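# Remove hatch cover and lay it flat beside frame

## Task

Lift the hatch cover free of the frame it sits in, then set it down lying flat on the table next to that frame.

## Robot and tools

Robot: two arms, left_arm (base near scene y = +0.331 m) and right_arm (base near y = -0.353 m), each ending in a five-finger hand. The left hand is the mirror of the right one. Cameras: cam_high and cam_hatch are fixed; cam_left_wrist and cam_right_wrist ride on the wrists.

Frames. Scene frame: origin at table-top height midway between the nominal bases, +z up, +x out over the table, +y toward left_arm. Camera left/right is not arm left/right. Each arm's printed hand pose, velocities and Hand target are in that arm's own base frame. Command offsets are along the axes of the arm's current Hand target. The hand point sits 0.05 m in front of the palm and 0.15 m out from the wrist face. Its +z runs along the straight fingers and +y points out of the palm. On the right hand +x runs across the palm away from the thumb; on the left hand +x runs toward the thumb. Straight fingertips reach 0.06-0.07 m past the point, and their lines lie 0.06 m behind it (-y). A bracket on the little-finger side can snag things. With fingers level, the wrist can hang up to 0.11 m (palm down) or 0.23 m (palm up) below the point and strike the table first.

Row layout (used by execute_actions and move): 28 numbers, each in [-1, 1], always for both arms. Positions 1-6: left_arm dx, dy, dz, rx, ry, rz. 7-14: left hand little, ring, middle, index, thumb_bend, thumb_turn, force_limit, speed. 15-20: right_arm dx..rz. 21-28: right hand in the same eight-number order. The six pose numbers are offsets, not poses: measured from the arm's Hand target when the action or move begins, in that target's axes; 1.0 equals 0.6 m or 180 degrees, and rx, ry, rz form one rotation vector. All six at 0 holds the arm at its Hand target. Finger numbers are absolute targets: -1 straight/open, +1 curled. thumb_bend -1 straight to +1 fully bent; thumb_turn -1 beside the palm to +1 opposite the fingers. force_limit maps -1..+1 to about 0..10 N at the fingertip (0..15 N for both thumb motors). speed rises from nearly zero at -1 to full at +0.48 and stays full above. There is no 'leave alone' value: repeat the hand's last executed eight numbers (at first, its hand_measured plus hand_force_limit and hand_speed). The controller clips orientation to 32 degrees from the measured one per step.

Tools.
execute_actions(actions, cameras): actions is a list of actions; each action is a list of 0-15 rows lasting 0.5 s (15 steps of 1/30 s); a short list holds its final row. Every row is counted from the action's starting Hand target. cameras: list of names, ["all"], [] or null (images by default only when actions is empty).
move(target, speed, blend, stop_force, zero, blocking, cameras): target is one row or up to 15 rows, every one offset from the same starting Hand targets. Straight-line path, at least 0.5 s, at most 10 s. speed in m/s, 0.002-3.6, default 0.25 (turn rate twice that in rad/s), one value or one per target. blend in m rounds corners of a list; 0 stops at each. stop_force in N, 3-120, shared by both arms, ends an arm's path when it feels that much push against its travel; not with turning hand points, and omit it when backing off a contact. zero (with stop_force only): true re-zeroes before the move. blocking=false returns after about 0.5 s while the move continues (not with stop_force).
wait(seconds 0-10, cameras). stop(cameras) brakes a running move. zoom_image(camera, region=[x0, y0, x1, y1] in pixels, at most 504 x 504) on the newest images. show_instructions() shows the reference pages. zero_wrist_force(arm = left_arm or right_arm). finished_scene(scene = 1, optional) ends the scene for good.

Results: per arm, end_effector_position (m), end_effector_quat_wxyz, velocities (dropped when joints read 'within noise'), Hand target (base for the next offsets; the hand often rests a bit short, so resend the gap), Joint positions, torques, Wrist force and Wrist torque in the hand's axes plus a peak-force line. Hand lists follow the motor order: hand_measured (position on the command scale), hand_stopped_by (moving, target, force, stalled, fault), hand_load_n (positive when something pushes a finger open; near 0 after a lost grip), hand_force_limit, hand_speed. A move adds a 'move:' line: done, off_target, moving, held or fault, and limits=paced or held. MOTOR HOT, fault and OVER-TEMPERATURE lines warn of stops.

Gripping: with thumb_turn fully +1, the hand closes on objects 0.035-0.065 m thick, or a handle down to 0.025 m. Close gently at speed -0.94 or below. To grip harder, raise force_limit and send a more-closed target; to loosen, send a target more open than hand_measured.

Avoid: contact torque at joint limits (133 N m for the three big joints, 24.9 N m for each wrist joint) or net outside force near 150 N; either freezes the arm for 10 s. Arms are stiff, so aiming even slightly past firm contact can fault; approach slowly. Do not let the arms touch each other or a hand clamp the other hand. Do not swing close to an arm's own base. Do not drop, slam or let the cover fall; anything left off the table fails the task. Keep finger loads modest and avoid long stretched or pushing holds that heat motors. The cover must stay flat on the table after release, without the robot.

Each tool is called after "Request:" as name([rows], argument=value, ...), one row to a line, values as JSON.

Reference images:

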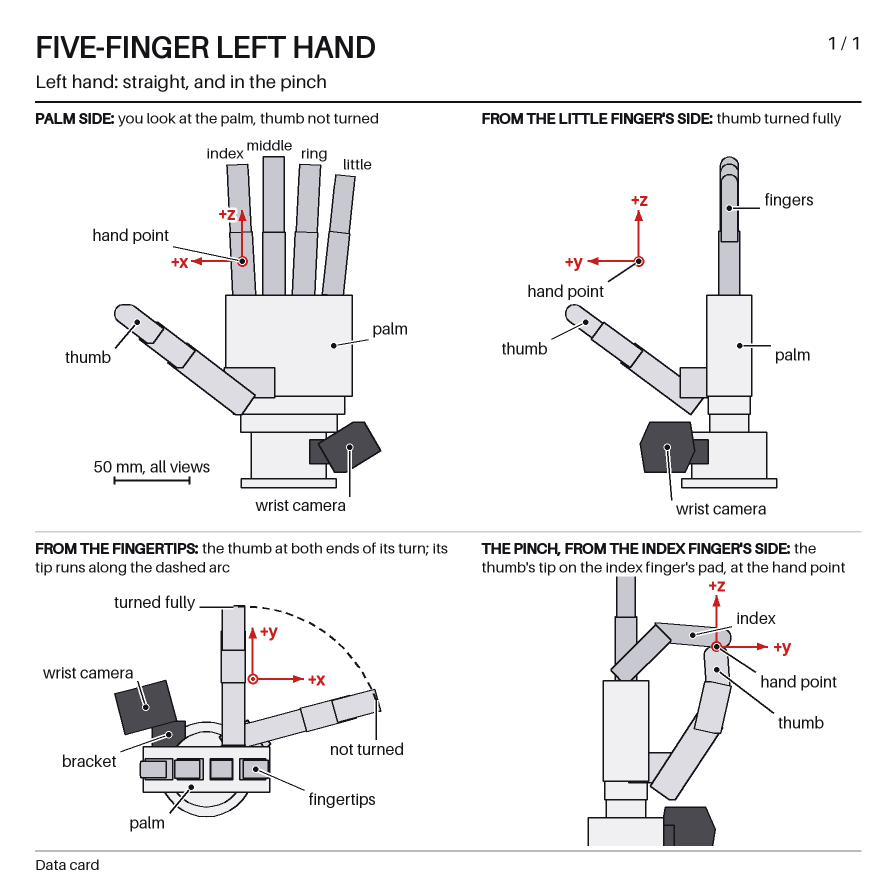

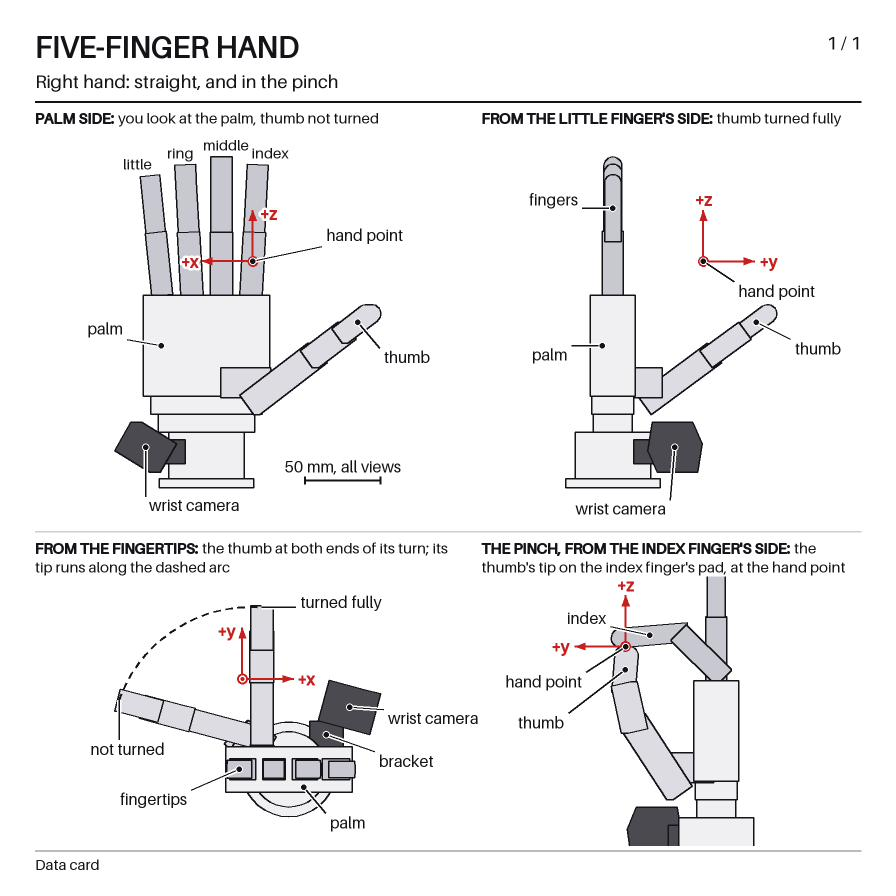

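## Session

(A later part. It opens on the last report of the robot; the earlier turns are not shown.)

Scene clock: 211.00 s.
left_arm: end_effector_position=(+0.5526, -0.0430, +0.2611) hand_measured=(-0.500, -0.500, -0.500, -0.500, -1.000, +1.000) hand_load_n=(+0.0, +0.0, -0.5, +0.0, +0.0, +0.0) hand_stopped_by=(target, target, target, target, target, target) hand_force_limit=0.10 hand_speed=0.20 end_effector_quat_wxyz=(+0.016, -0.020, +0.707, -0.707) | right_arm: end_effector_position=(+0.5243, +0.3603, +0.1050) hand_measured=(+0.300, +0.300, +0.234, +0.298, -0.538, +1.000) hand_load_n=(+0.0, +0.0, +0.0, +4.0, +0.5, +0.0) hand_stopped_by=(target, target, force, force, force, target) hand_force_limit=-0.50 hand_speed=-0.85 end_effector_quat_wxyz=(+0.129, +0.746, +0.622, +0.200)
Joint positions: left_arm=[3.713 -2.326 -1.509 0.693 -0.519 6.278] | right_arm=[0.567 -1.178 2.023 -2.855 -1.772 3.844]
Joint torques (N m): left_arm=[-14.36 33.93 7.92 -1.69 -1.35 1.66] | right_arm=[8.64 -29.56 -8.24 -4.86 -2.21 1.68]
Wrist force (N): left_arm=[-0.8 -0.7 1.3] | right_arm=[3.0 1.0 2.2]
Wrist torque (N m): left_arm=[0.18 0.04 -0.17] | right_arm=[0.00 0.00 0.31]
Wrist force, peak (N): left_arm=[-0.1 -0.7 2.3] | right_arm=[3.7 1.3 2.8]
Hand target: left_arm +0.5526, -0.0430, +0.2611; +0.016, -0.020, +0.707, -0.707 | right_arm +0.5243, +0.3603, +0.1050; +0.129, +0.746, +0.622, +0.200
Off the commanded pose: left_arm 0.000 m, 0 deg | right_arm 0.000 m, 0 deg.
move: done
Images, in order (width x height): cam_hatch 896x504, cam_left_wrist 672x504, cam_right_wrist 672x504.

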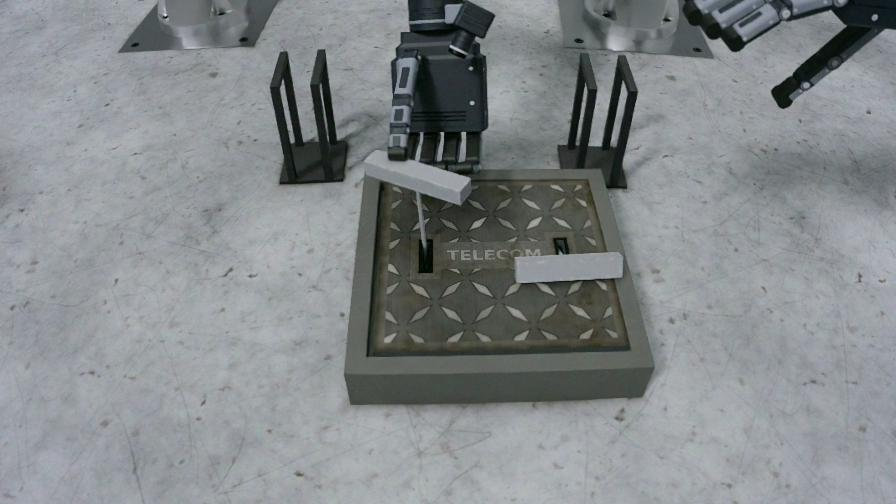

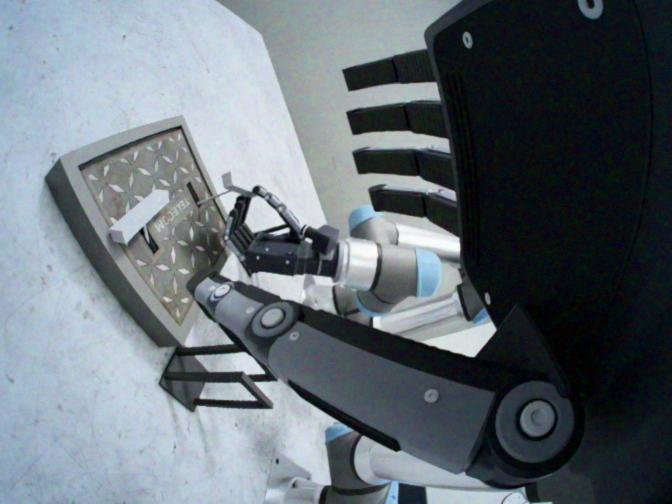

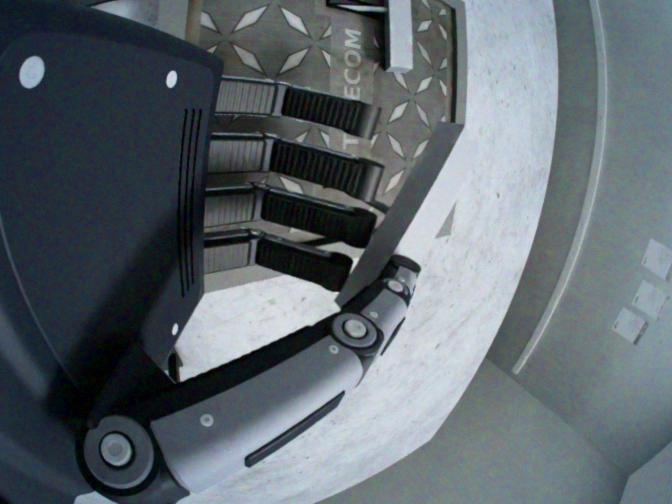

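Request:
move(target=[0,0,0,0,0,0,-0.5,-0.5,-0.5,-0.5,-1,1,0.1,0.2,-0.003,-0.0167,-0.003,-0.0435,0.0086,-0.0025,0.3,0.3,0.3,0.3,0.0,1,-0.5,-0.85], speed=0.03, stop_force=12)

Request:
move(target=[0,0,0,0,0,0,-0.5,-0.5,-0.5,-0.5,-1,1,0.1,0.2,0,0,0,0,0,0,0.3,0.3,0.3,0.3,-0.8,1,-0.5,-0.7], speed=0.03, cameras=["cam_hatch","cam_left_wrist","cam_right_wrist"])

Request:
zoom_image(camera="cam_left_wrist", region=[130, 100, 310, 260])

Request:
zoom_image(camera="cam_hatch", region=[340, 130, 520, 300])

Scene clock: 214.63 s.
left_arm: end_effector_position=(+0.5526, -0.0430, +0.2611) hand_measured=(-0.500, -0.500, -0.500, -0.500, -1.000, +1.000) hand_load_n=(+0.0, +0.0, +0.0, +0.0, +0.0, +0.0) hand_stopped_by=(target, target, target, target, target, target) hand_force_limit=0.10 hand_speed=0.20 end_effector_quat_wxyz=(+0.016, -0.020, +0.707, -0.707) | right_arm: end_effector_position=(+0.5144, +0.3604, +0.1019) hand_measured=(+0.300, +0.300, +0.234, +0.298, -0.538, +1.000) hand_load_n=(+0.0, +0.0, +0.0, +4.5, +0.5, +0.0) hand_stopped_by=(target, target, force, force, force, target) hand_force_limit=-0.50 hand_speed=-0.85 end_effector_quat_wxyz=(+0.172, +0.730, +0.612, +0.251)
Joint positions: left_arm=[3.713 -2.326 -1.509 0.693 -0.519 6.278] | right_arm=[0.607 -1.13 2.097 -3.095 -1.859 3.842]
Joint torques (N m): left_arm=[-13.87 34.18 7.93 -1.43 -1.41 1.59] | right_arm=[9.12 -28.74 -6.48 -4.86 -2.35 -1.77]
Wrist force (N): left_arm=[-0.4 -0.6 1.3] | right_arm=[2.3 0.9 2.1]
Wrist torque (N m): left_arm=[0.20 -0.01 -0.15] | right_arm=[-0.03 0.09 0.40]
Wrist force, peak (N): left_arm=[-0.8 -0.9 1.7] | right_arm=[3.2 1.0 2.4]
Hand target: left_arm +0.5526, -0.0430, +0.2611; +0.016, -0.020, +0.707, -0.707 | right_arm +0.5144, +0.3604, +0.1019; +0.172, +0.730, +0.612, +0.251
Off the commanded pose: left_arm 0.000 m, 0 deg | right_arm 0.000 m, 0 deg.
move: done

Scene clock: 215.53 s.
left_arm: end_effector_position=(+0.5526, -0.0430, +0.2611) hand_measured=(-0.500, -0.500, -0.500, -0.500, -1.000, +1.000) hand_load_n=(+0.0, +0.0, +0.0, +0.0, +0.0, +0.0) hand_stopped_by=(target, target, target, target, target, target) hand_force_limit=0.10 hand_speed=0.20 end_effector_quat_wxyz=(+0.016, -0.020, +0.707, -0.707) | right_arm: end_effector_position=(+0.5144, +0.3604, +0.1019) hand_measured=(+0.300, +0.300, +0.234, +0.298, -0.800, +1.000) hand_load_n=(+0.0, +0.0, +0.0, +0.0, +0.0, +0.0) hand_stopped_by=(target, target, force, force, target, target) hand_force_limit=-0.50 hand_speed=-0.70 end_effector_quat_wxyz=(+0.172, +0.730, +0.612, +0.251)
Joint positions: left_arm=[3.713 -2.326 -1.509 0.693 -0.519 6.278] | right_arm=[0.607 -1.13 2.097 -3.095 -1.859 3.842]
Joint torques (N m): left_arm=[-13.58 34.69 7.06 -1.58 -1.38 1.8] | right_arm=[6.43 -31.57 -11.83 -3.3 -0.75 -1.9]
Wrist force (N): left_arm=[-0.4 -0.6 1.5] | right_arm=[1.6 1.4 -0.3]
Wrist torque (N m): left_arm=[0.19 -0.01 -0.14] | right_arm=[-0.06 0.07 0.41]
Wrist force, peak (N): left_arm=[-0.3 -0.5 1.8] | right_arm=[2.5 0.9 2.2]
Hand target: left_arm +0.5526, -0.0430, +0.2611; +0.016, -0.020, +0.707, -0.707 | right_arm +0.5144, +0.3604, +0.1019; +0.172, +0.730, +0.612, +0.251
Off the commanded pose: left_arm 0.000 m, 0 deg | right_arm 0.000 m, 0 deg.
move: done
Images, in order (width x height): cam_hatch 896x504, cam_left_wrist 672x504, cam_right_wrist 672x504.

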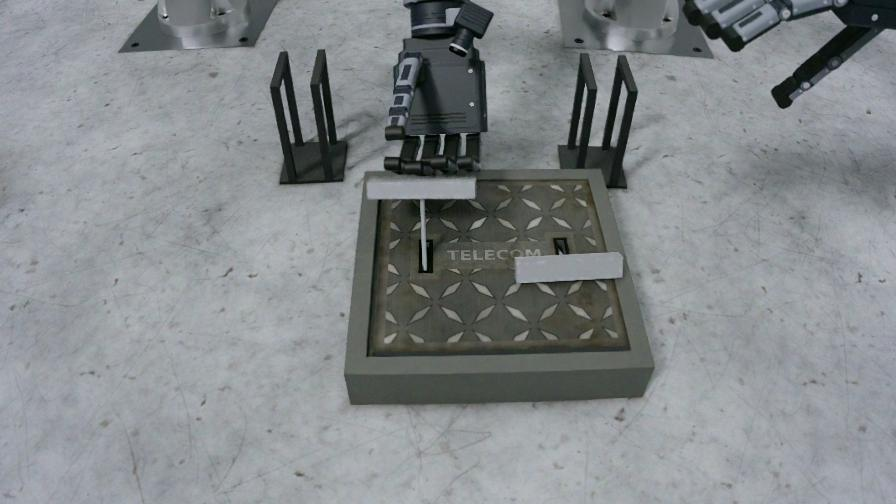

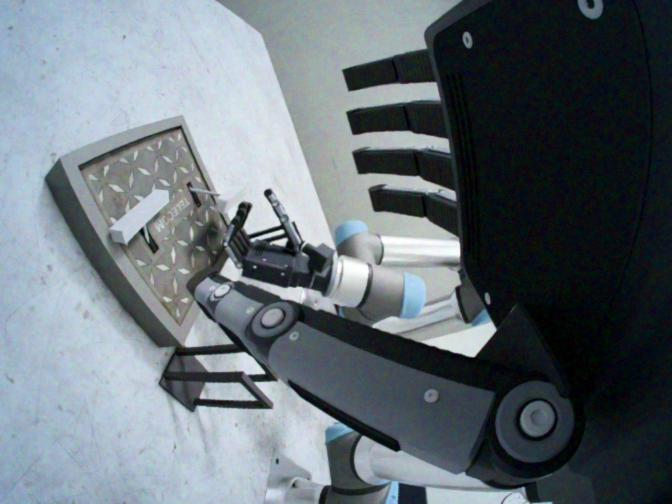

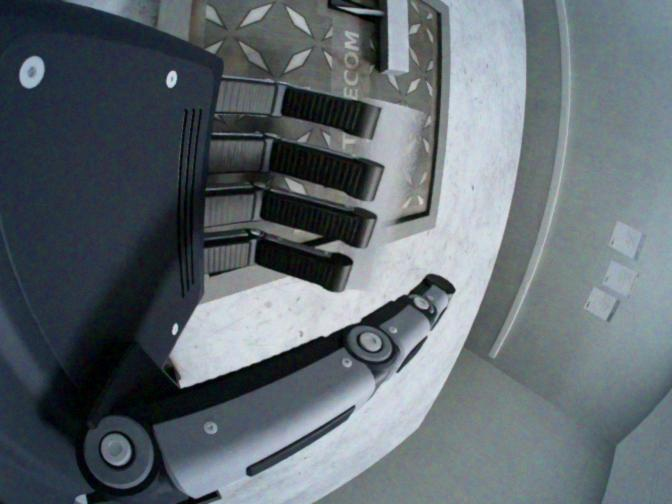

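Scaled by 2.800 from the camera's 672x504 image, which has a finer 960x720 frame.

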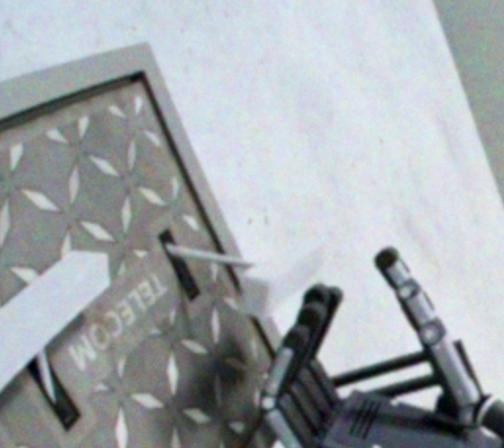

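Scaled by 2.800 from the camera's 896x504 image, which has a finer 1280x720 frame.

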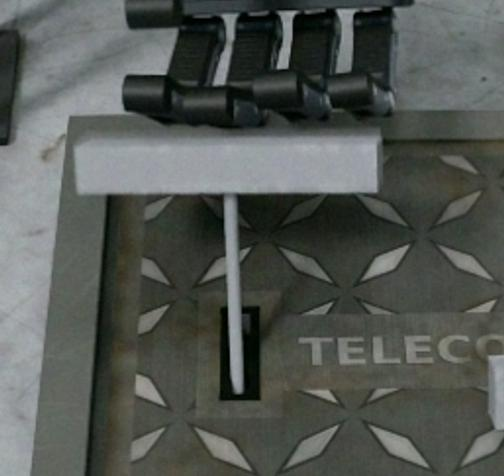

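Request:
move(target=[0,0,0,0,0,0,-0.5,-0.5,-0.5,-0.5,-1,1,0.1,0.2,-0.0088,-0.0023,-0.0033,0.1396,-0.0236,-0.0746,0.3,0.3,0.3,0.3,-0.8,1,-0.5,-0.7], speed=0.08, cameras=["cam_hatch","cam_left_wrist","cam_right_wrist"])

Request:
zoom_image(camera="cam_left_wrist", region=[130, 100, 310, 260])

Request:
zoom_image(camera="cam_hatch", region=[340, 130, 520, 300])

Scene clock: 223.27 s.
left_arm: end_effector_position=(+0.5526, -0.0430, +0.2611) hand_measured=(-0.500, -0.500, -0.500, -0.500, -1.000, +1.000) hand_load_n=(+0.0, +0.0, -0.5, +0.0, +0.0, +0.0) hand_stopped_by=(target, target, target, target, target, target) hand_force_limit=0.10 hand_speed=0.20 end_effector_quat_wxyz=(+0.016, -0.020, +0.707, -0.707) | right_arm: end_effector_position=(+0.5115, +0.3554, +0.1020) hand_measured=(+0.300, +0.300, +0.234, +0.298, -0.800, +1.000) hand_load_n=(+0.0, +0.0, +0.0, +0.0, +0.0, +0.0) hand_stopped_by=(target, target, force, force, target, target) hand_force_limit=-0.50 hand_speed=-0.70 end_effector_quat_wxyz=(+0.060, +0.683, +0.725, +0.064)
Joint positions: left_arm=[3.713 -2.326 -1.509 0.693 -0.519 6.278] | right_arm=[0.509 -1.249 1.919 -2.4 -1.647 3.585]
Joint torques (N m): left_arm=[-13.86 33.94 8.32 -1.52 -1.29 1.8] | right_arm=[-9.1 -27.35 -25.55 -1.01 1.57 -1.9]
Wrist force (N): left_arm=[-0.4 -0.8 1.4] | right_arm=[2.0 1.0 -0.5]
Wrist torque (N m): left_arm=[0.16 -0.01 -0.15] | right_arm=[0.03 -0.01 0.34]
Wrist force, peak (N): left_arm=[-0.9 -0.6 2.0] | right_arm=[2.1 1.7 -0.1]
Hand target: left_arm +0.5526, -0.0430, +0.2611; +0.016, -0.020, +0.707, -0.707 | right_arm +0.5115, +0.3554, +0.1019; +0.060, +0.683, +0.725, +0.064
Off the commanded pose: left_arm 0.000 m, 0 deg | right_arm 0.000 m, 0 deg.
move: done
Images, in order (width x height): cam_hatch 896x504, cam_left_wrist 672x504, cam_right_wrist 672x504.

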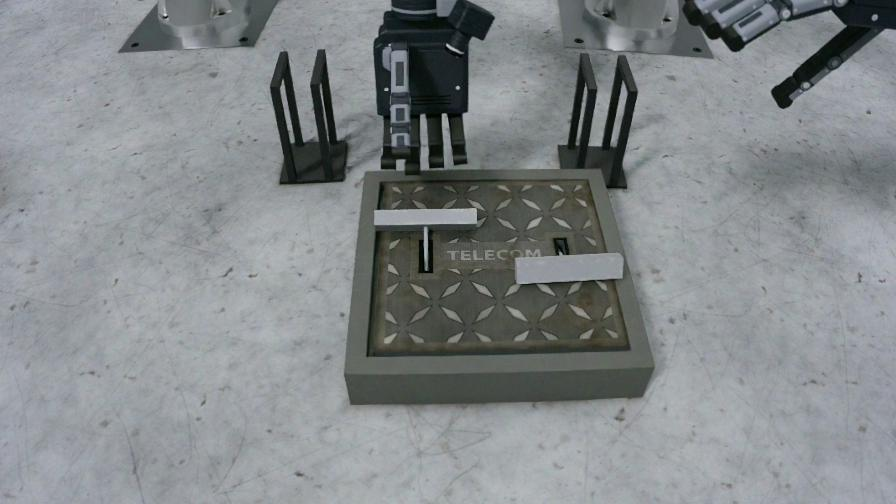

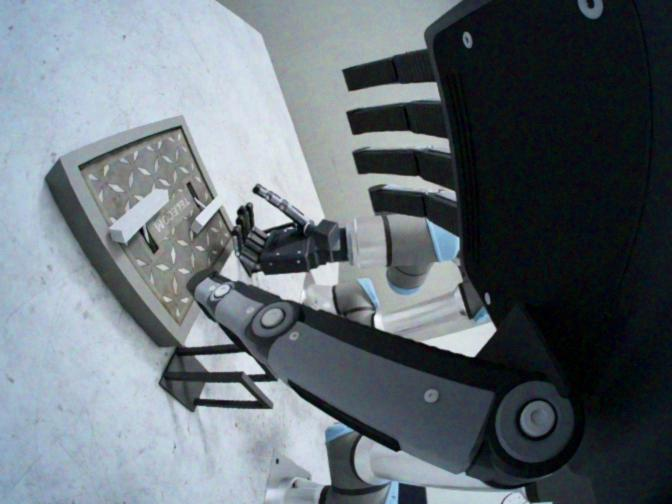

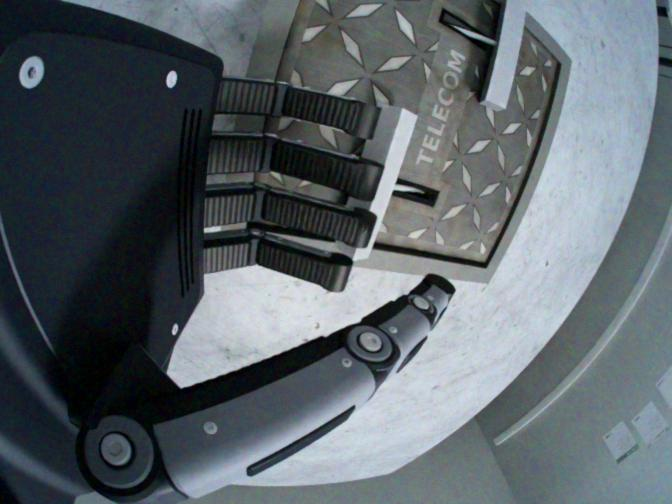

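Scaled by 2.800 from the camera's 672x504 image, which has a finer 960x720 frame.

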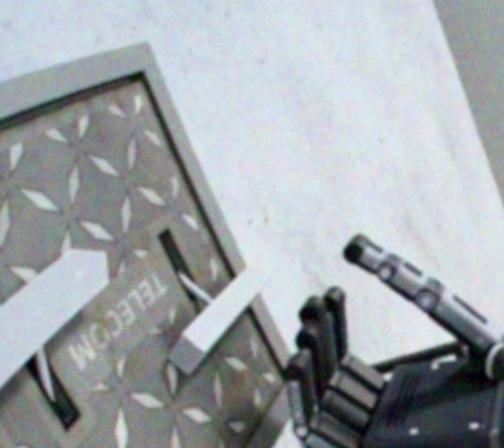

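Scaled by 2.800 from the camera's 896x504 image, which has a finer 1280x720 frame.

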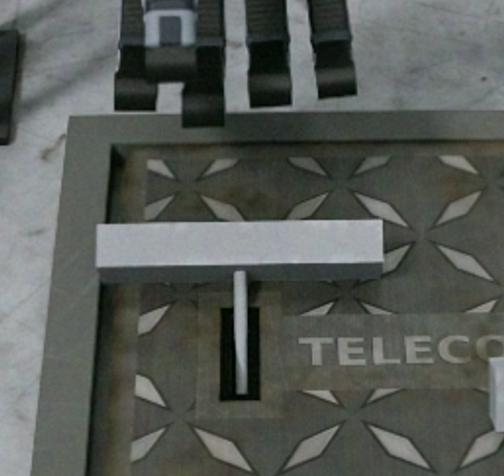

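Request:
move(target=[0,0,0,0,0,0,-0.5,-0.5,-0.5,-0.5,-1,1,0.1,0.2,0,0.0376,-0.2134,0.0556,0,0,0.3,0.3,0.3,0.3,-0.8,1,-0.5,-0.7], speed=0.2)

Request:
move([
  [0,0,0,0,0,0,-0.5,-0.5,-0.5,-0.5,-1,1,0.1,0.2,0,0,0,0,0,-0.5,0,0,0,0,-0.8,1,-0.5,-0.4],
  [0,0,0,0,0,0,-0.5,-0.5,-0.5,-0.5,-1,1,0.1,0.2,0,0,0,0,0,-0.98,0,0,0,0,-0.8,1,-0.5,-0.4],
], speed=0.4, blend=[0.02,0], cameras=["cam_high","cam_left_wrist"])

Scene clock: 228.50 s.
left_arm: end_effector_position=(+0.5526, -0.0430, +0.2611) hand_measured=(-0.500, -0.500, -0.500, -0.500, -1.000, +1.000) hand_load_n=(+0.0, +0.0, +0.0, +0.0, +0.0, +0.0) hand_stopped_by=(target, target, target, target, target, target) hand_force_limit=0.10 hand_speed=0.20 end_effector_quat_wxyz=(+0.016, -0.020, +0.707, -0.707) | right_arm: end_effector_position=(+0.5113, +0.3553, +0.2319) hand_measured=(+0.300, +0.300, +0.234, +0.298, -0.800, +1.000) hand_load_n=(+0.0, +0.0, +0.0, +0.0, -0.5, +0.0) hand_stopped_by=(target, target, force, force, target, target) hand_force_limit=-0.50 hand_speed=-0.70 end_effector_quat_wxyz=(+0.000, +0.685, +0.728, +0.001)
Joint positions: left_arm=[3.713 -2.326 -1.509 0.693 -0.519 6.278] | right_arm=[0.478 -1.347 1.592 -1.817 -1.571 3.559]
Joint torques (N m): left_arm=[-14.44 34.71 7.84 -1.49 -1.5 1.73] | right_arm=[-9.55 -26.78 -28.77 -0.76 1.59 -1.99]
Wrist force (N): left_arm=[-0.6 -0.9 1.4] | right_arm=[2.1 0.9 -0.5]
Wrist torque (N m): left_arm=[0.15 0.02 -0.15] | right_arm=[0.07 -0.01 0.29]
Wrist force, peak (N): left_arm=[-0.5 -0.9 1.8] | right_arm=[2.2 0.8 -1.4]
Hand target: left_arm +0.5526, -0.0430, +0.2611; +0.016, -0.020, +0.707, -0.707 | right_arm +0.5113, +0.3554, +0.2319; +0.000, +0.685, +0.728, +0.001
Off the commanded pose: left_arm 0.000 m, 0 deg | right_arm 0.000 m, 0 deg.
move: done

Scene clock: 233.63 s.
left_arm: end_effector_position=(+0.5526, -0.0430, +0.2611) hand_measured=(-0.500, -0.500, -0.500, -0.500, -1.000, +1.000) hand_load_n=(+0.0, +0.0, +0.0, -0.5, +0.5, +0.0) hand_stopped_by=(target, target, target, target, target, target) hand_force_limit=0.10 hand_speed=0.20 end_effector_quat_wxyz=(+0.016, -0.020, +0.707, -0.707) | right_arm: end_effector_position=(+0.5113, +0.3554, +0.2319) hand_measured=(+0.000, +0.000, +0.000, +0.000, -0.800, +1.000) hand_load_n=(+0.5, +0.5, +0.0, +0.0, +0.0, +0.0) hand_stopped_by=(target, target, target, target, target, target) hand_force_limit=-0.50 hand_speed=-0.40 end_effector_quat_wxyz=(-0.001, +0.706, -0.708, +0.000)
Joint positions: left_arm=[3.713 -2.326 -1.509 0.693 -0.519 6.278] | right_arm=[0.312 -1.189 1.381 -1.764 -1.571 0.315]
Joint torques (N m): left_arm=[-14.18 35.53 8.4 -1.49 -1.39 1.52] | right_arm=[8.81 -33.41 -29.1 -0.54 1.51 -1.99]
Wrist force (N): left_arm=[-0.3 -0.7 1.4] | right_arm=[1.9 0.5 -0.5]
Wrist torque (N m): left_arm=[0.18 -0.02 -0.14] | right_arm=[-0.02 -0.01 0.29]
Wrist force, peak (N): left_arm=[-0.4 -1.0 1.8] | right_arm=[2.5 1.1 -0.4]
Hand target: left_arm +0.5526, -0.0430, +0.2611; +0.016, -0.020, +0.707, -0.707 | right_arm +0.5113, +0.3554, +0.2319; -0.001, +0.706, -0.708, +0.000
Off the commanded pose: left_arm 0.000 m, 0 deg | right_arm 0.000 m, 0 deg.
move: done; blend cut to 0 m at target 1
Images, in order (width x height): cam_high 896x504, cam_left_wrist 672x504.

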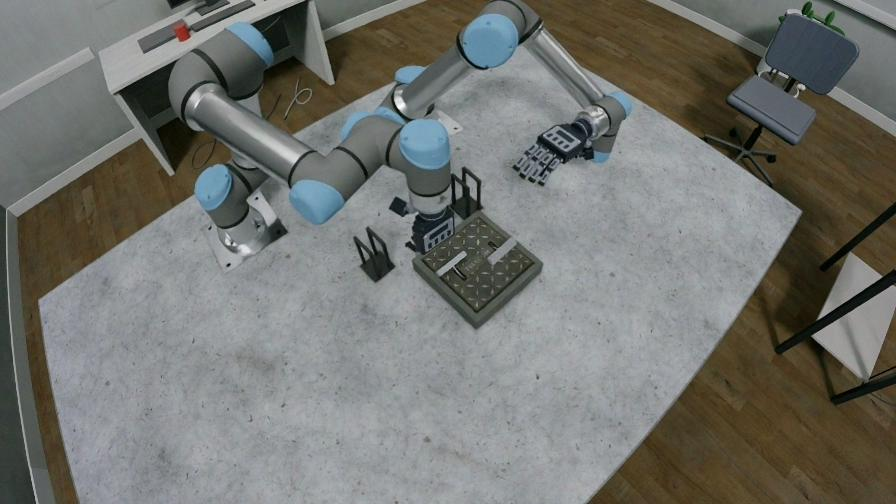

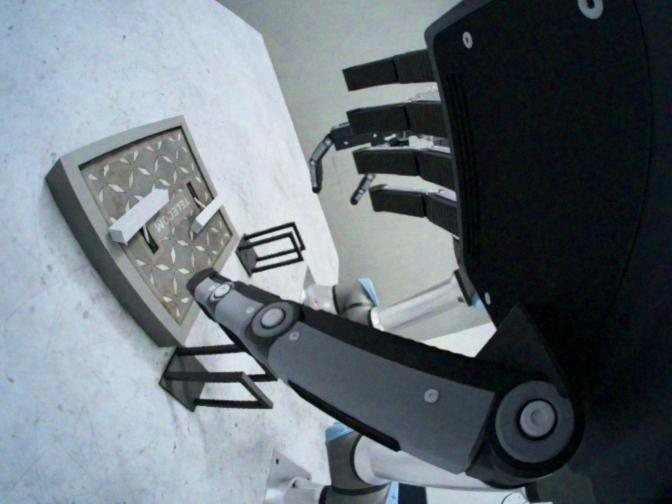

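Request:
move(target=[0,0,0,0,0,0,-0.5,-0.5,-0.5,-0.5,-1,1,0.1,0.2,-0.1085,-0.1377,0.17,0.2222,-0.0081,-0.0221,0,0,0,0,-0.8,1,-0.5,-0.4], speed=0.2, cameras=["cam_hatch","cam_left_wrist","cam_right_wrist"])

Scene clock: 236.30 s.
left_arm: end_effector_position=(+0.5526, -0.0430, +0.2611) hand_measured=(-0.500, -0.500, -0.500, -0.500, -1.000, +1.000) hand_load_n=(+0.0, +0.0, +0.0, +0.0, +0.0, +0.0) hand_stopped_by=(target, target, target, target, target, target) hand_force_limit=0.10 hand_speed=0.20 end_effector_quat_wxyz=(+0.016, -0.020, +0.707, -0.707) | right_arm: end_effector_position=(+0.5942, +0.4203, +0.1301) hand_measured=(+0.000, +0.000, +0.000, +0.000, -0.800, +1.000) hand_load_n=(+0.0, +0.0, +0.0, +0.0, +0.0, +0.0) hand_stopped_by=(target, target, target, target, target, target) hand_force_limit=-0.50 hand_speed=-0.40 end_effector_quat_wxyz=(-0.251, +0.687, -0.641, +0.234)
Joint positions: left_arm=[3.713 -2.326 -1.509 0.693 -0.519 6.278] | right_arm=[0.451 -1.062 1.704 -2.876 -1.813 0.298]
Joint torques (N m): left_arm=[-13.97 34.61 8.38 -1.42 -1.17 1.64] | right_arm=[9.26 -35.91 -10.69 -4.67 -1.79 -1.92]
Wrist force (N): left_arm=[-0.3 -1.0 1.5] | right_arm=[2.1 -0.2 -0.3]
Wrist torque (N m): left_arm=[0.13 -0.02 -0.13] | right_arm=[0.01 -0.09 0.21]
Wrist force, peak (N): left_arm=[-0.8 -0.9 1.7] | right_arm=[2.3 0.8 -0.6]
Hand target: left_arm +0.5526, -0.0430, +0.2611; +0.016, -0.020, +0.707, -0.707 | right_arm +0.5942, +0.4203, +0.1301; -0.251, +0.687, -0.641, +0.234
Off the commanded pose: left_arm 0.000 m, 0 deg | right_arm 0.000 m, 0 deg.
move: done
Images, in order (width x height): cam_hatch 896x504, cam_left_wrist 672x504, cam_right_wrist 672x504.

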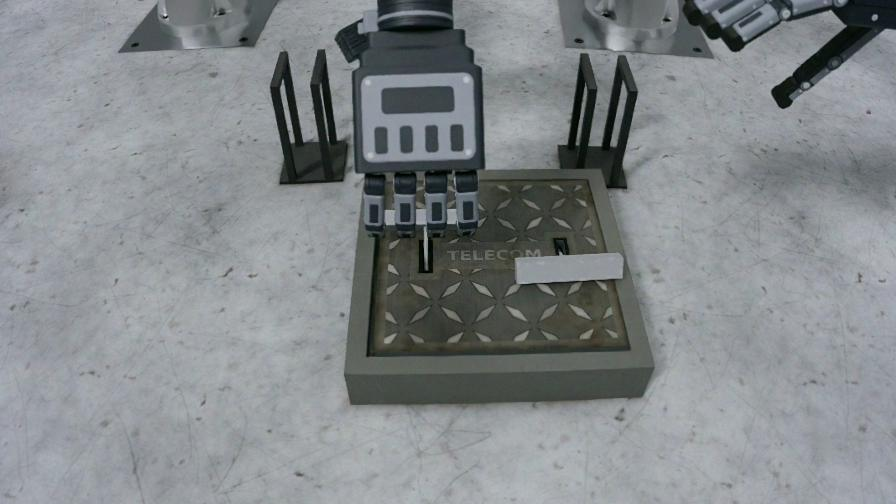

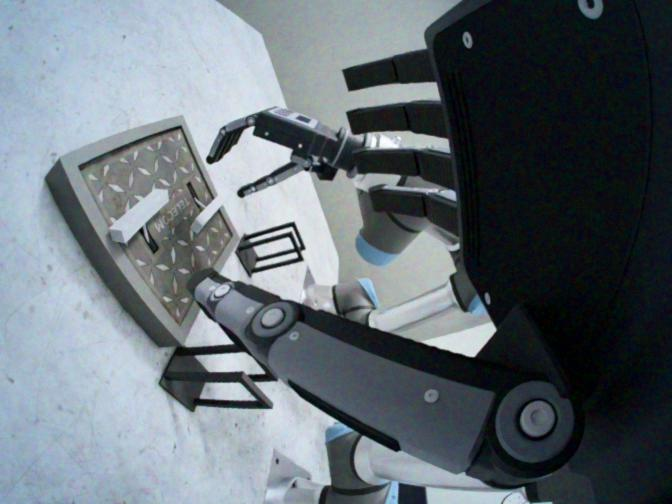

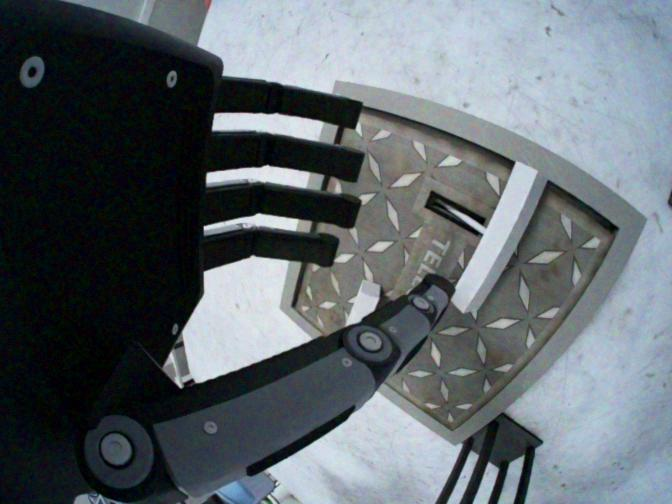

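Request:
move([
  [0,0,0,0,0,0,-0.5,-0.5,-0.5,-0.5,-1,1,0.1,0.2,0,0.021,0.0249,0,0,0,0,0,0,0,-0.8,1,-0.5,-0.4],
  [0,0,0,0,0,0,-0.5,-0.5,-0.5,-0.5,-1,1,0.1,0.2,-0.0047,0.121,0.0248,0,0,0,0,0,0,0,-0.8,1,-0.5,-0.4],
], speed=0.06, stop_force=6, cameras=["cam_hatch","cam_left_wrist","cam_right_wrist"])

Request:
zoom_image(camera="cam_right_wrist", region=[200, 60, 460, 320])

Request:
zoom_image(camera="cam_left_wrist", region=[130, 100, 310, 260])

Request:
zoom_image(camera="cam_hatch", region=[340, 130, 520, 300])

Scene clock: 238.90 s.
left_arm: end_effector_position=(+0.5526, -0.0430, +0.2611) hand_measured=(-0.500, -0.500, -0.500, -0.500, -1.000, +1.000) hand_load_n=(-0.5, +0.0, +0.0, +0.0, +0.0, +0.0) hand_stopped_by=(target, target, target, target, target, target) hand_force_limit=0.10 hand_speed=0.20 end_effector_quat_wxyz=(+0.016, -0.020, +0.707, -0.707) | right_arm: end_effector_position=(+0.5482, +0.4199, +0.0719) hand_measured=(+0.000, +0.000, +0.000, +0.000, -0.800, +1.000) hand_load_n=(+0.0, +0.0, +0.0, +0.5, +0.0, +0.0) hand_stopped_by=(target, target, target, target, target, target) hand_force_limit=-0.50 hand_speed=-0.40 end_effector_quat_wxyz=(-0.251, +0.687, -0.641, +0.234)
Joint positions: left_arm=[3.713 -2.326 -1.509 0.693 -0.519 6.278] | right_arm=[0.486 -1.036 1.856 -3.048 -1.834 0.326]
Joint torques (N m): left_arm=[-14.98 34.58 8.66 -1.36 -1.41 1.53] | right_arm=[9.17 -34.22 -8.14 -4.58 -1.84 2.01]
Wrist force (N): left_arm=[-0.5 -0.5 1.7] | right_arm=[1.9 -0.3 -0.3]
Wrist torque (N m): left_arm=[0.19 0.02 -0.15] | right_arm=[0.00 -0.06 0.13]
Wrist force, peak (N): left_arm=[-0.8 -0.6 2.0] | right_arm=[2.1 -0.3 -0.2]
Hand target: left_arm +0.5526, -0.0430, +0.2611; +0.016, -0.020, +0.707, -0.707 | right_arm +0.5482, +0.4199, +0.0719; -0.251, +0.687, -0.641, +0.234
Off the commanded pose: left_arm 0.000 m, 0 deg | right_arm 0.000 m, 0 deg.
move: done
Images, in order (width x height): cam_hatch 896x504, cam_left_wrist 672x504, cam_right_wrist 672x504.

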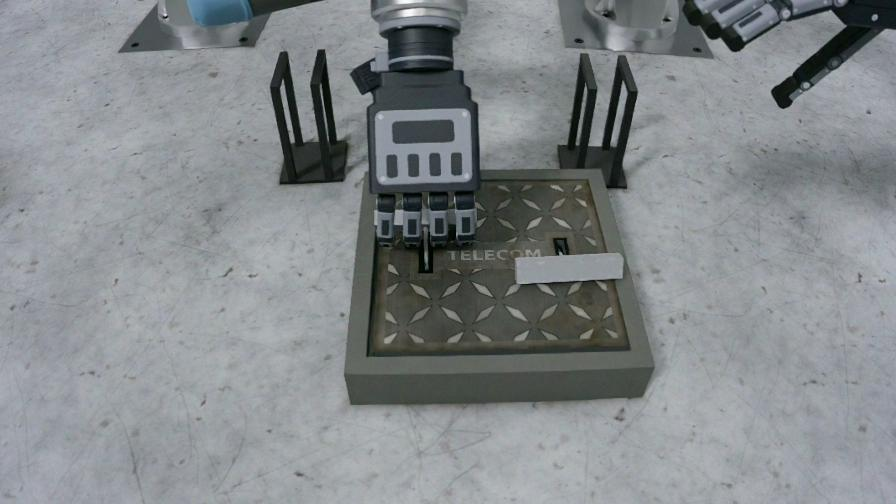

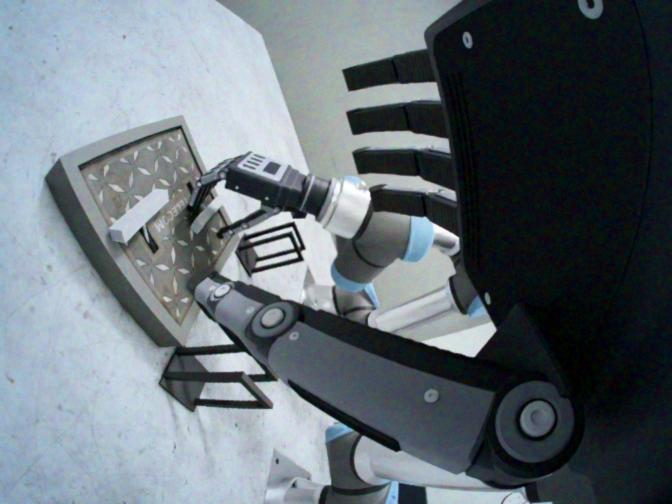

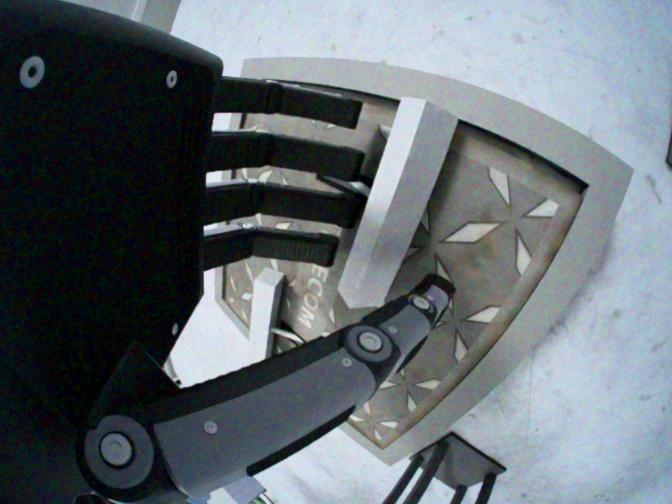

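Scaled by 1.938 from the camera's 672x504 image, which has a finer 960x720 frame.

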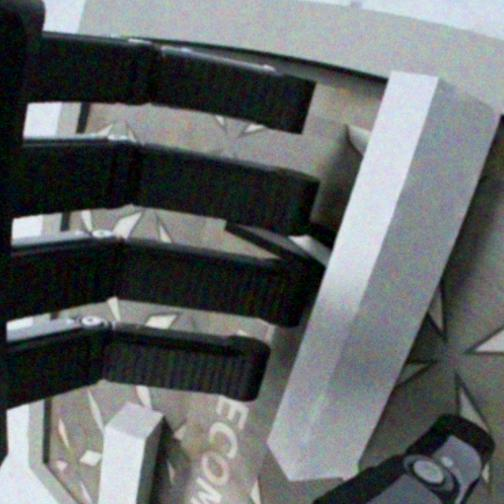

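Scaled by 2.800 from the camera's 672x504 image, which has a finer 960x720 frame.

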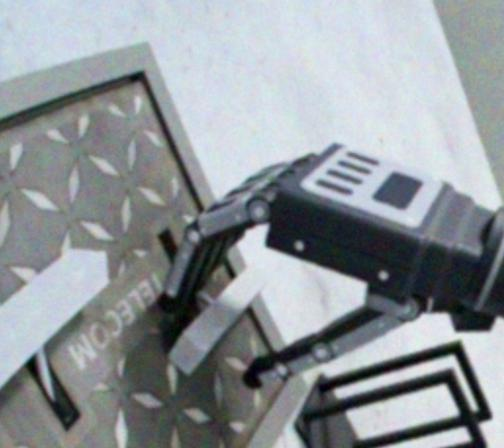

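Scaled by 2.800 from the camera's 896x504 image, which has a finer 1280x720 frame.

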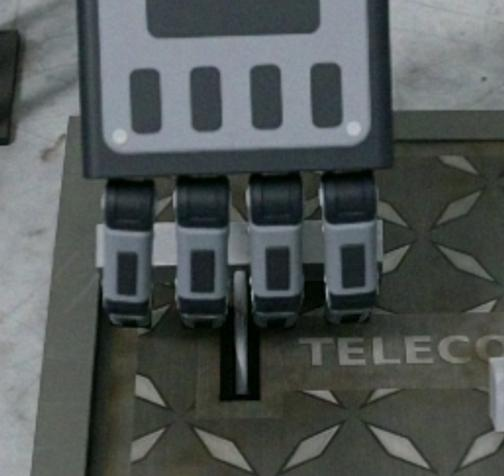

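Request:
move(target=[0,0,0,0,0,0,-0.5,-0.5,-0.5,-0.5,-1,1,0.1,0.2,0,0.0045,-0.003,0,0,0,0,0,0,0,-0.8,1,-0.5,-0.4], speed=0.03)

Request:
move([
  [0,0,0,0,0,0,-0.5,-0.5,-0.5,-0.5,-1,1,0.1,0.2,0,0,0,0,0,0,0.2,0.2,0.2,0.2,0.0,1,-0.5,-0.9],
], speed=0.03, cameras=["cam_hatch","cam_left_wrist","cam_right_wrist"])

Request:
zoom_image(camera="cam_right_wrist", region=[200, 60, 460, 320])

Request:
zoom_image(camera="cam_left_wrist", region=[130, 100, 310, 260])

Scene clock: 239.90 s.
left_arm: end_effector_position=(+0.5526, -0.0430, +0.2611) hand_measured=(-0.500, -0.500, -0.500, -0.500, -1.000, +1.000) hand_load_n=(+0.0, +0.0, +0.0, +0.0, +0.5, +0.0) hand_stopped_by=(target, target, target, target, target, target) hand_force_limit=0.10 hand_speed=0.20 end_effector_quat_wxyz=(+0.016, -0.020, +0.707, -0.707) | right_arm: end_effector_position=(+0.5450, +0.4197, +0.0716) hand_measured=(+0.000, +0.000, +0.000, +0.000, -0.800, +1.000) hand_load_n=(+0.0, +0.0, +0.0, +0.0, +0.0, +0.0) hand_stopped_by=(target, target, target, target, target, target) hand_force_limit=-0.50 hand_speed=-0.40 end_effector_quat_wxyz=(-0.251, +0.687, -0.641, +0.234)
Joint positions: left_arm=[3.713 -2.326 -1.509 0.693 -0.519 6.278] | right_arm=[0.489 -1.04 1.864 -3.051 -1.836 0.328]
Joint torques (N m): left_arm=[-15.33 36.05 9 -1.44 -1.4 1.6] | right_arm=[8.7 -47.47 -8.69 -4.58 -1.88 2.03]
Wrist force (N): left_arm=[-0.6 -0.6 1.5] | right_arm=[1.9 -0.3 -0.4]
Wrist torque (N m): left_arm=[0.19 0.02 -0.14] | right_arm=[0.00 -0.06 0.12]
Wrist force, peak (N): left_arm=[-0.7 -0.7 1.9] | right_arm=[1.9 -0.3 -0.4]
Hand target: left_arm +0.5526, -0.0430, +0.2611; +0.016, -0.020, +0.707, -0.707 | right_arm +0.5450, +0.4197, +0.0716; -0.251, +0.687, -0.641, +0.234
Off the commanded pose: left_arm 0.000 m, 0 deg | right_arm 0.000 m, 0 deg.
move: done

Scene clock: 242.57 s.
left_arm: end_effector_position=(+0.5526, -0.0430, +0.2611) hand_measured=(-0.500, -0.500, -0.500, -0.500, -1.000, +1.000) hand_load_n=(+0.0, +0.0, +0.0, +0.0, +0.0, +0.0) hand_stopped_by=(target, target, target, target, target, target) hand_force_limit=0.10 hand_speed=0.20 end_effector_quat_wxyz=(+0.016, -0.020, +0.707, -0.707) | right_arm: end_effector_position=(+0.5450, +0.4197, +0.0716) hand_measured=(+0.200, +0.200, +0.200, +0.200, -0.452, +1.000) hand_load_n=(+0.0, +0.0, +3.0, +0.0, +3.5, +1.0) hand_stopped_by=(target, target, target, target, force, target) hand_force_limit=-0.50 hand_speed=-0.90 end_effector_quat_wxyz=(-0.251, +0.687, -0.641, +0.234)
Joint positions: left_arm=[3.713 -2.326 -1.509 0.693 -0.519 6.278] | right_arm=[0.489 -1.04 1.865 -3.051 -1.836 0.328]
Joint torques (N m): left_arm=[-14.52 35.28 7.35 -1.45 -1.49 1.54] | right_arm=[8.64 -46.13 -11.24 -4.05 -1.06 1.99]
Wrist force (N): left_arm=[-0.8 -0.9 1.6] | right_arm=[1.2 -0.8 -0.5]
Wrist torque (N m): left_arm=[0.15 0.05 -0.16] | right_arm=[0.01 -0.06 0.11]
Wrist force, peak (N): left_arm=[-0.5 -0.6 2.0] | right_arm=[1.8 -0.9 1.4]
Hand target: left_arm +0.5526, -0.0430, +0.2611; +0.016, -0.020, +0.707, -0.707 | right_arm +0.5450, +0.4197, +0.0716; -0.251, +0.687, -0.641, +0.234
Off the commanded pose: left_arm 0.000 m, 0 deg | right_arm 0.000 m, 0 deg.
move: done
Images, in order (width x height): cam_hatch 896x504, cam_left_wrist 672x504, cam_right_wrist 672x504.

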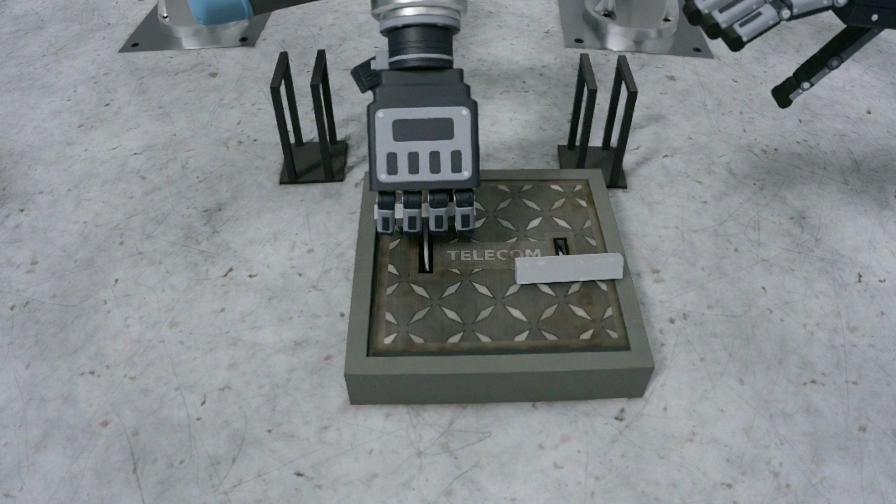

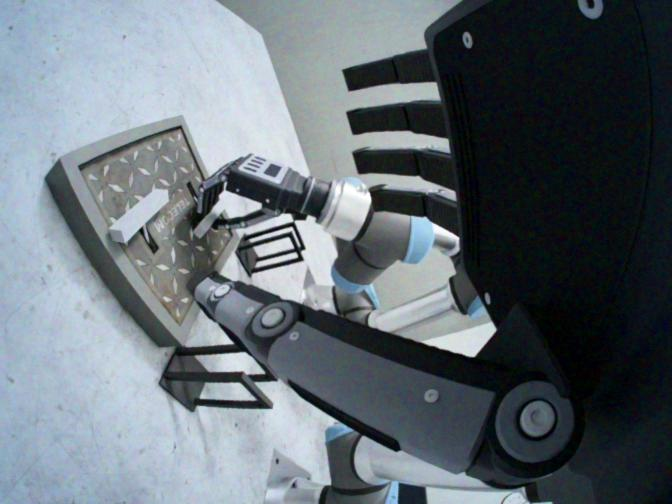

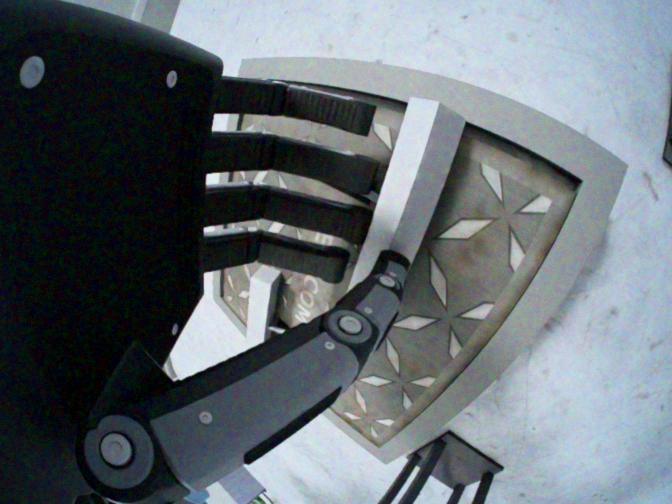

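Scaled by 1.938 from the camera's 672x504 image, which has a finer 960x720 frame.

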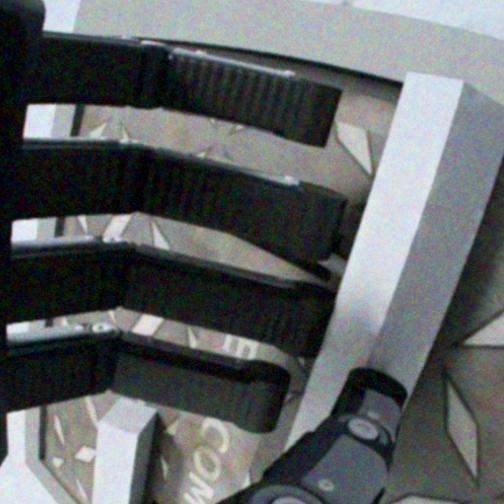

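Scaled by 2.800 from the camera's 672x504 image, which has a finer 960x720 frame.

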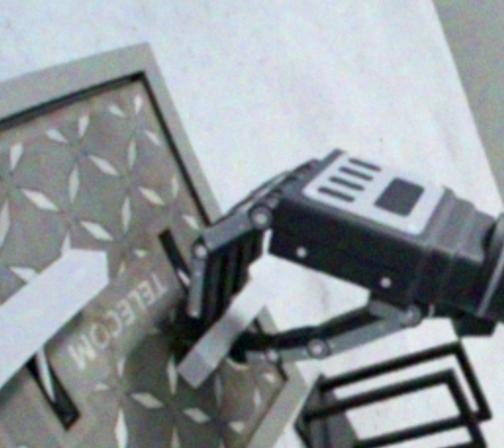

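Request:
move(target=[0,0,0,0,0,0,-0.5,-0.5,-0.5,-0.5,-1,1,0.1,0.2,0,0,0,0,0,0,0.3,0.3,0.2,0.35,0.0,1,-0.7,-0.92], speed=0.03, cameras=[])

Scene clock: 243.60 s.
left_arm: end_effector_position=(+0.5526, -0.0430, +0.2611) hand_measured=(-0.500, -0.500, -0.500, -0.500, -1.000, +1.000) hand_load_n=(+0.0, +0.0, +0.0, +0.0, +0.0, +0.0) hand_stopped_by=(target, target, target, target, target, target) hand_force_limit=0.10 hand_speed=0.20 end_effector_quat_wxyz=(+0.016, -0.020, +0.707, -0.707) | right_arm: end_effector_position=(+0.5450, +0.4197, +0.0716) hand_measured=(+0.300, +0.300, +0.200, +0.350, -0.452, +1.000) hand_load_n=(+0.0, +0.0, +3.0, +0.0, +3.5, +1.0) hand_stopped_by=(target, target, target, target, force, target) hand_force_limit=-0.70 hand_speed=-0.92 end_effector_quat_wxyz=(-0.251, +0.687, -0.641, +0.234)
Joint positions: left_arm=[3.713 -2.326 -1.509 0.693 -0.519 6.278] | right_arm=[0.489 -1.04 1.865 -3.051 -1.836 0.328]
Joint torques (N m): left_arm=[-15.09 35.04 9.59 -1.38 -1.19 1.5] | right_arm=[7.51 -44.07 -13.44 -3.85 -0.96 1.98]
Wrist force (N): left_arm=[-0.6 -0.6 1.4] | right_arm=[0.9 -0.6 -0.3]
Wrist torque (N m): left_arm=[0.20 0.02 -0.16] | right_arm=[0.04 -0.01 0.10]
Wrist force, peak (N): left_arm=[-0.6 -0.7 1.8] | right_arm=[1.1 -0.9 -0.5]
Hand target: left_arm +0.5526, -0.0430, +0.2611; +0.016, -0.020, +0.707, -0.707 | right_arm +0.5450, +0.4197, +0.0716; -0.251, +0.687, -0.641, +0.234
Off the commanded pose: left_arm 0.000 m, 0 deg | right_arm 0.000 m, 0 deg.
move: done
No camera images: "cameras" was empty.


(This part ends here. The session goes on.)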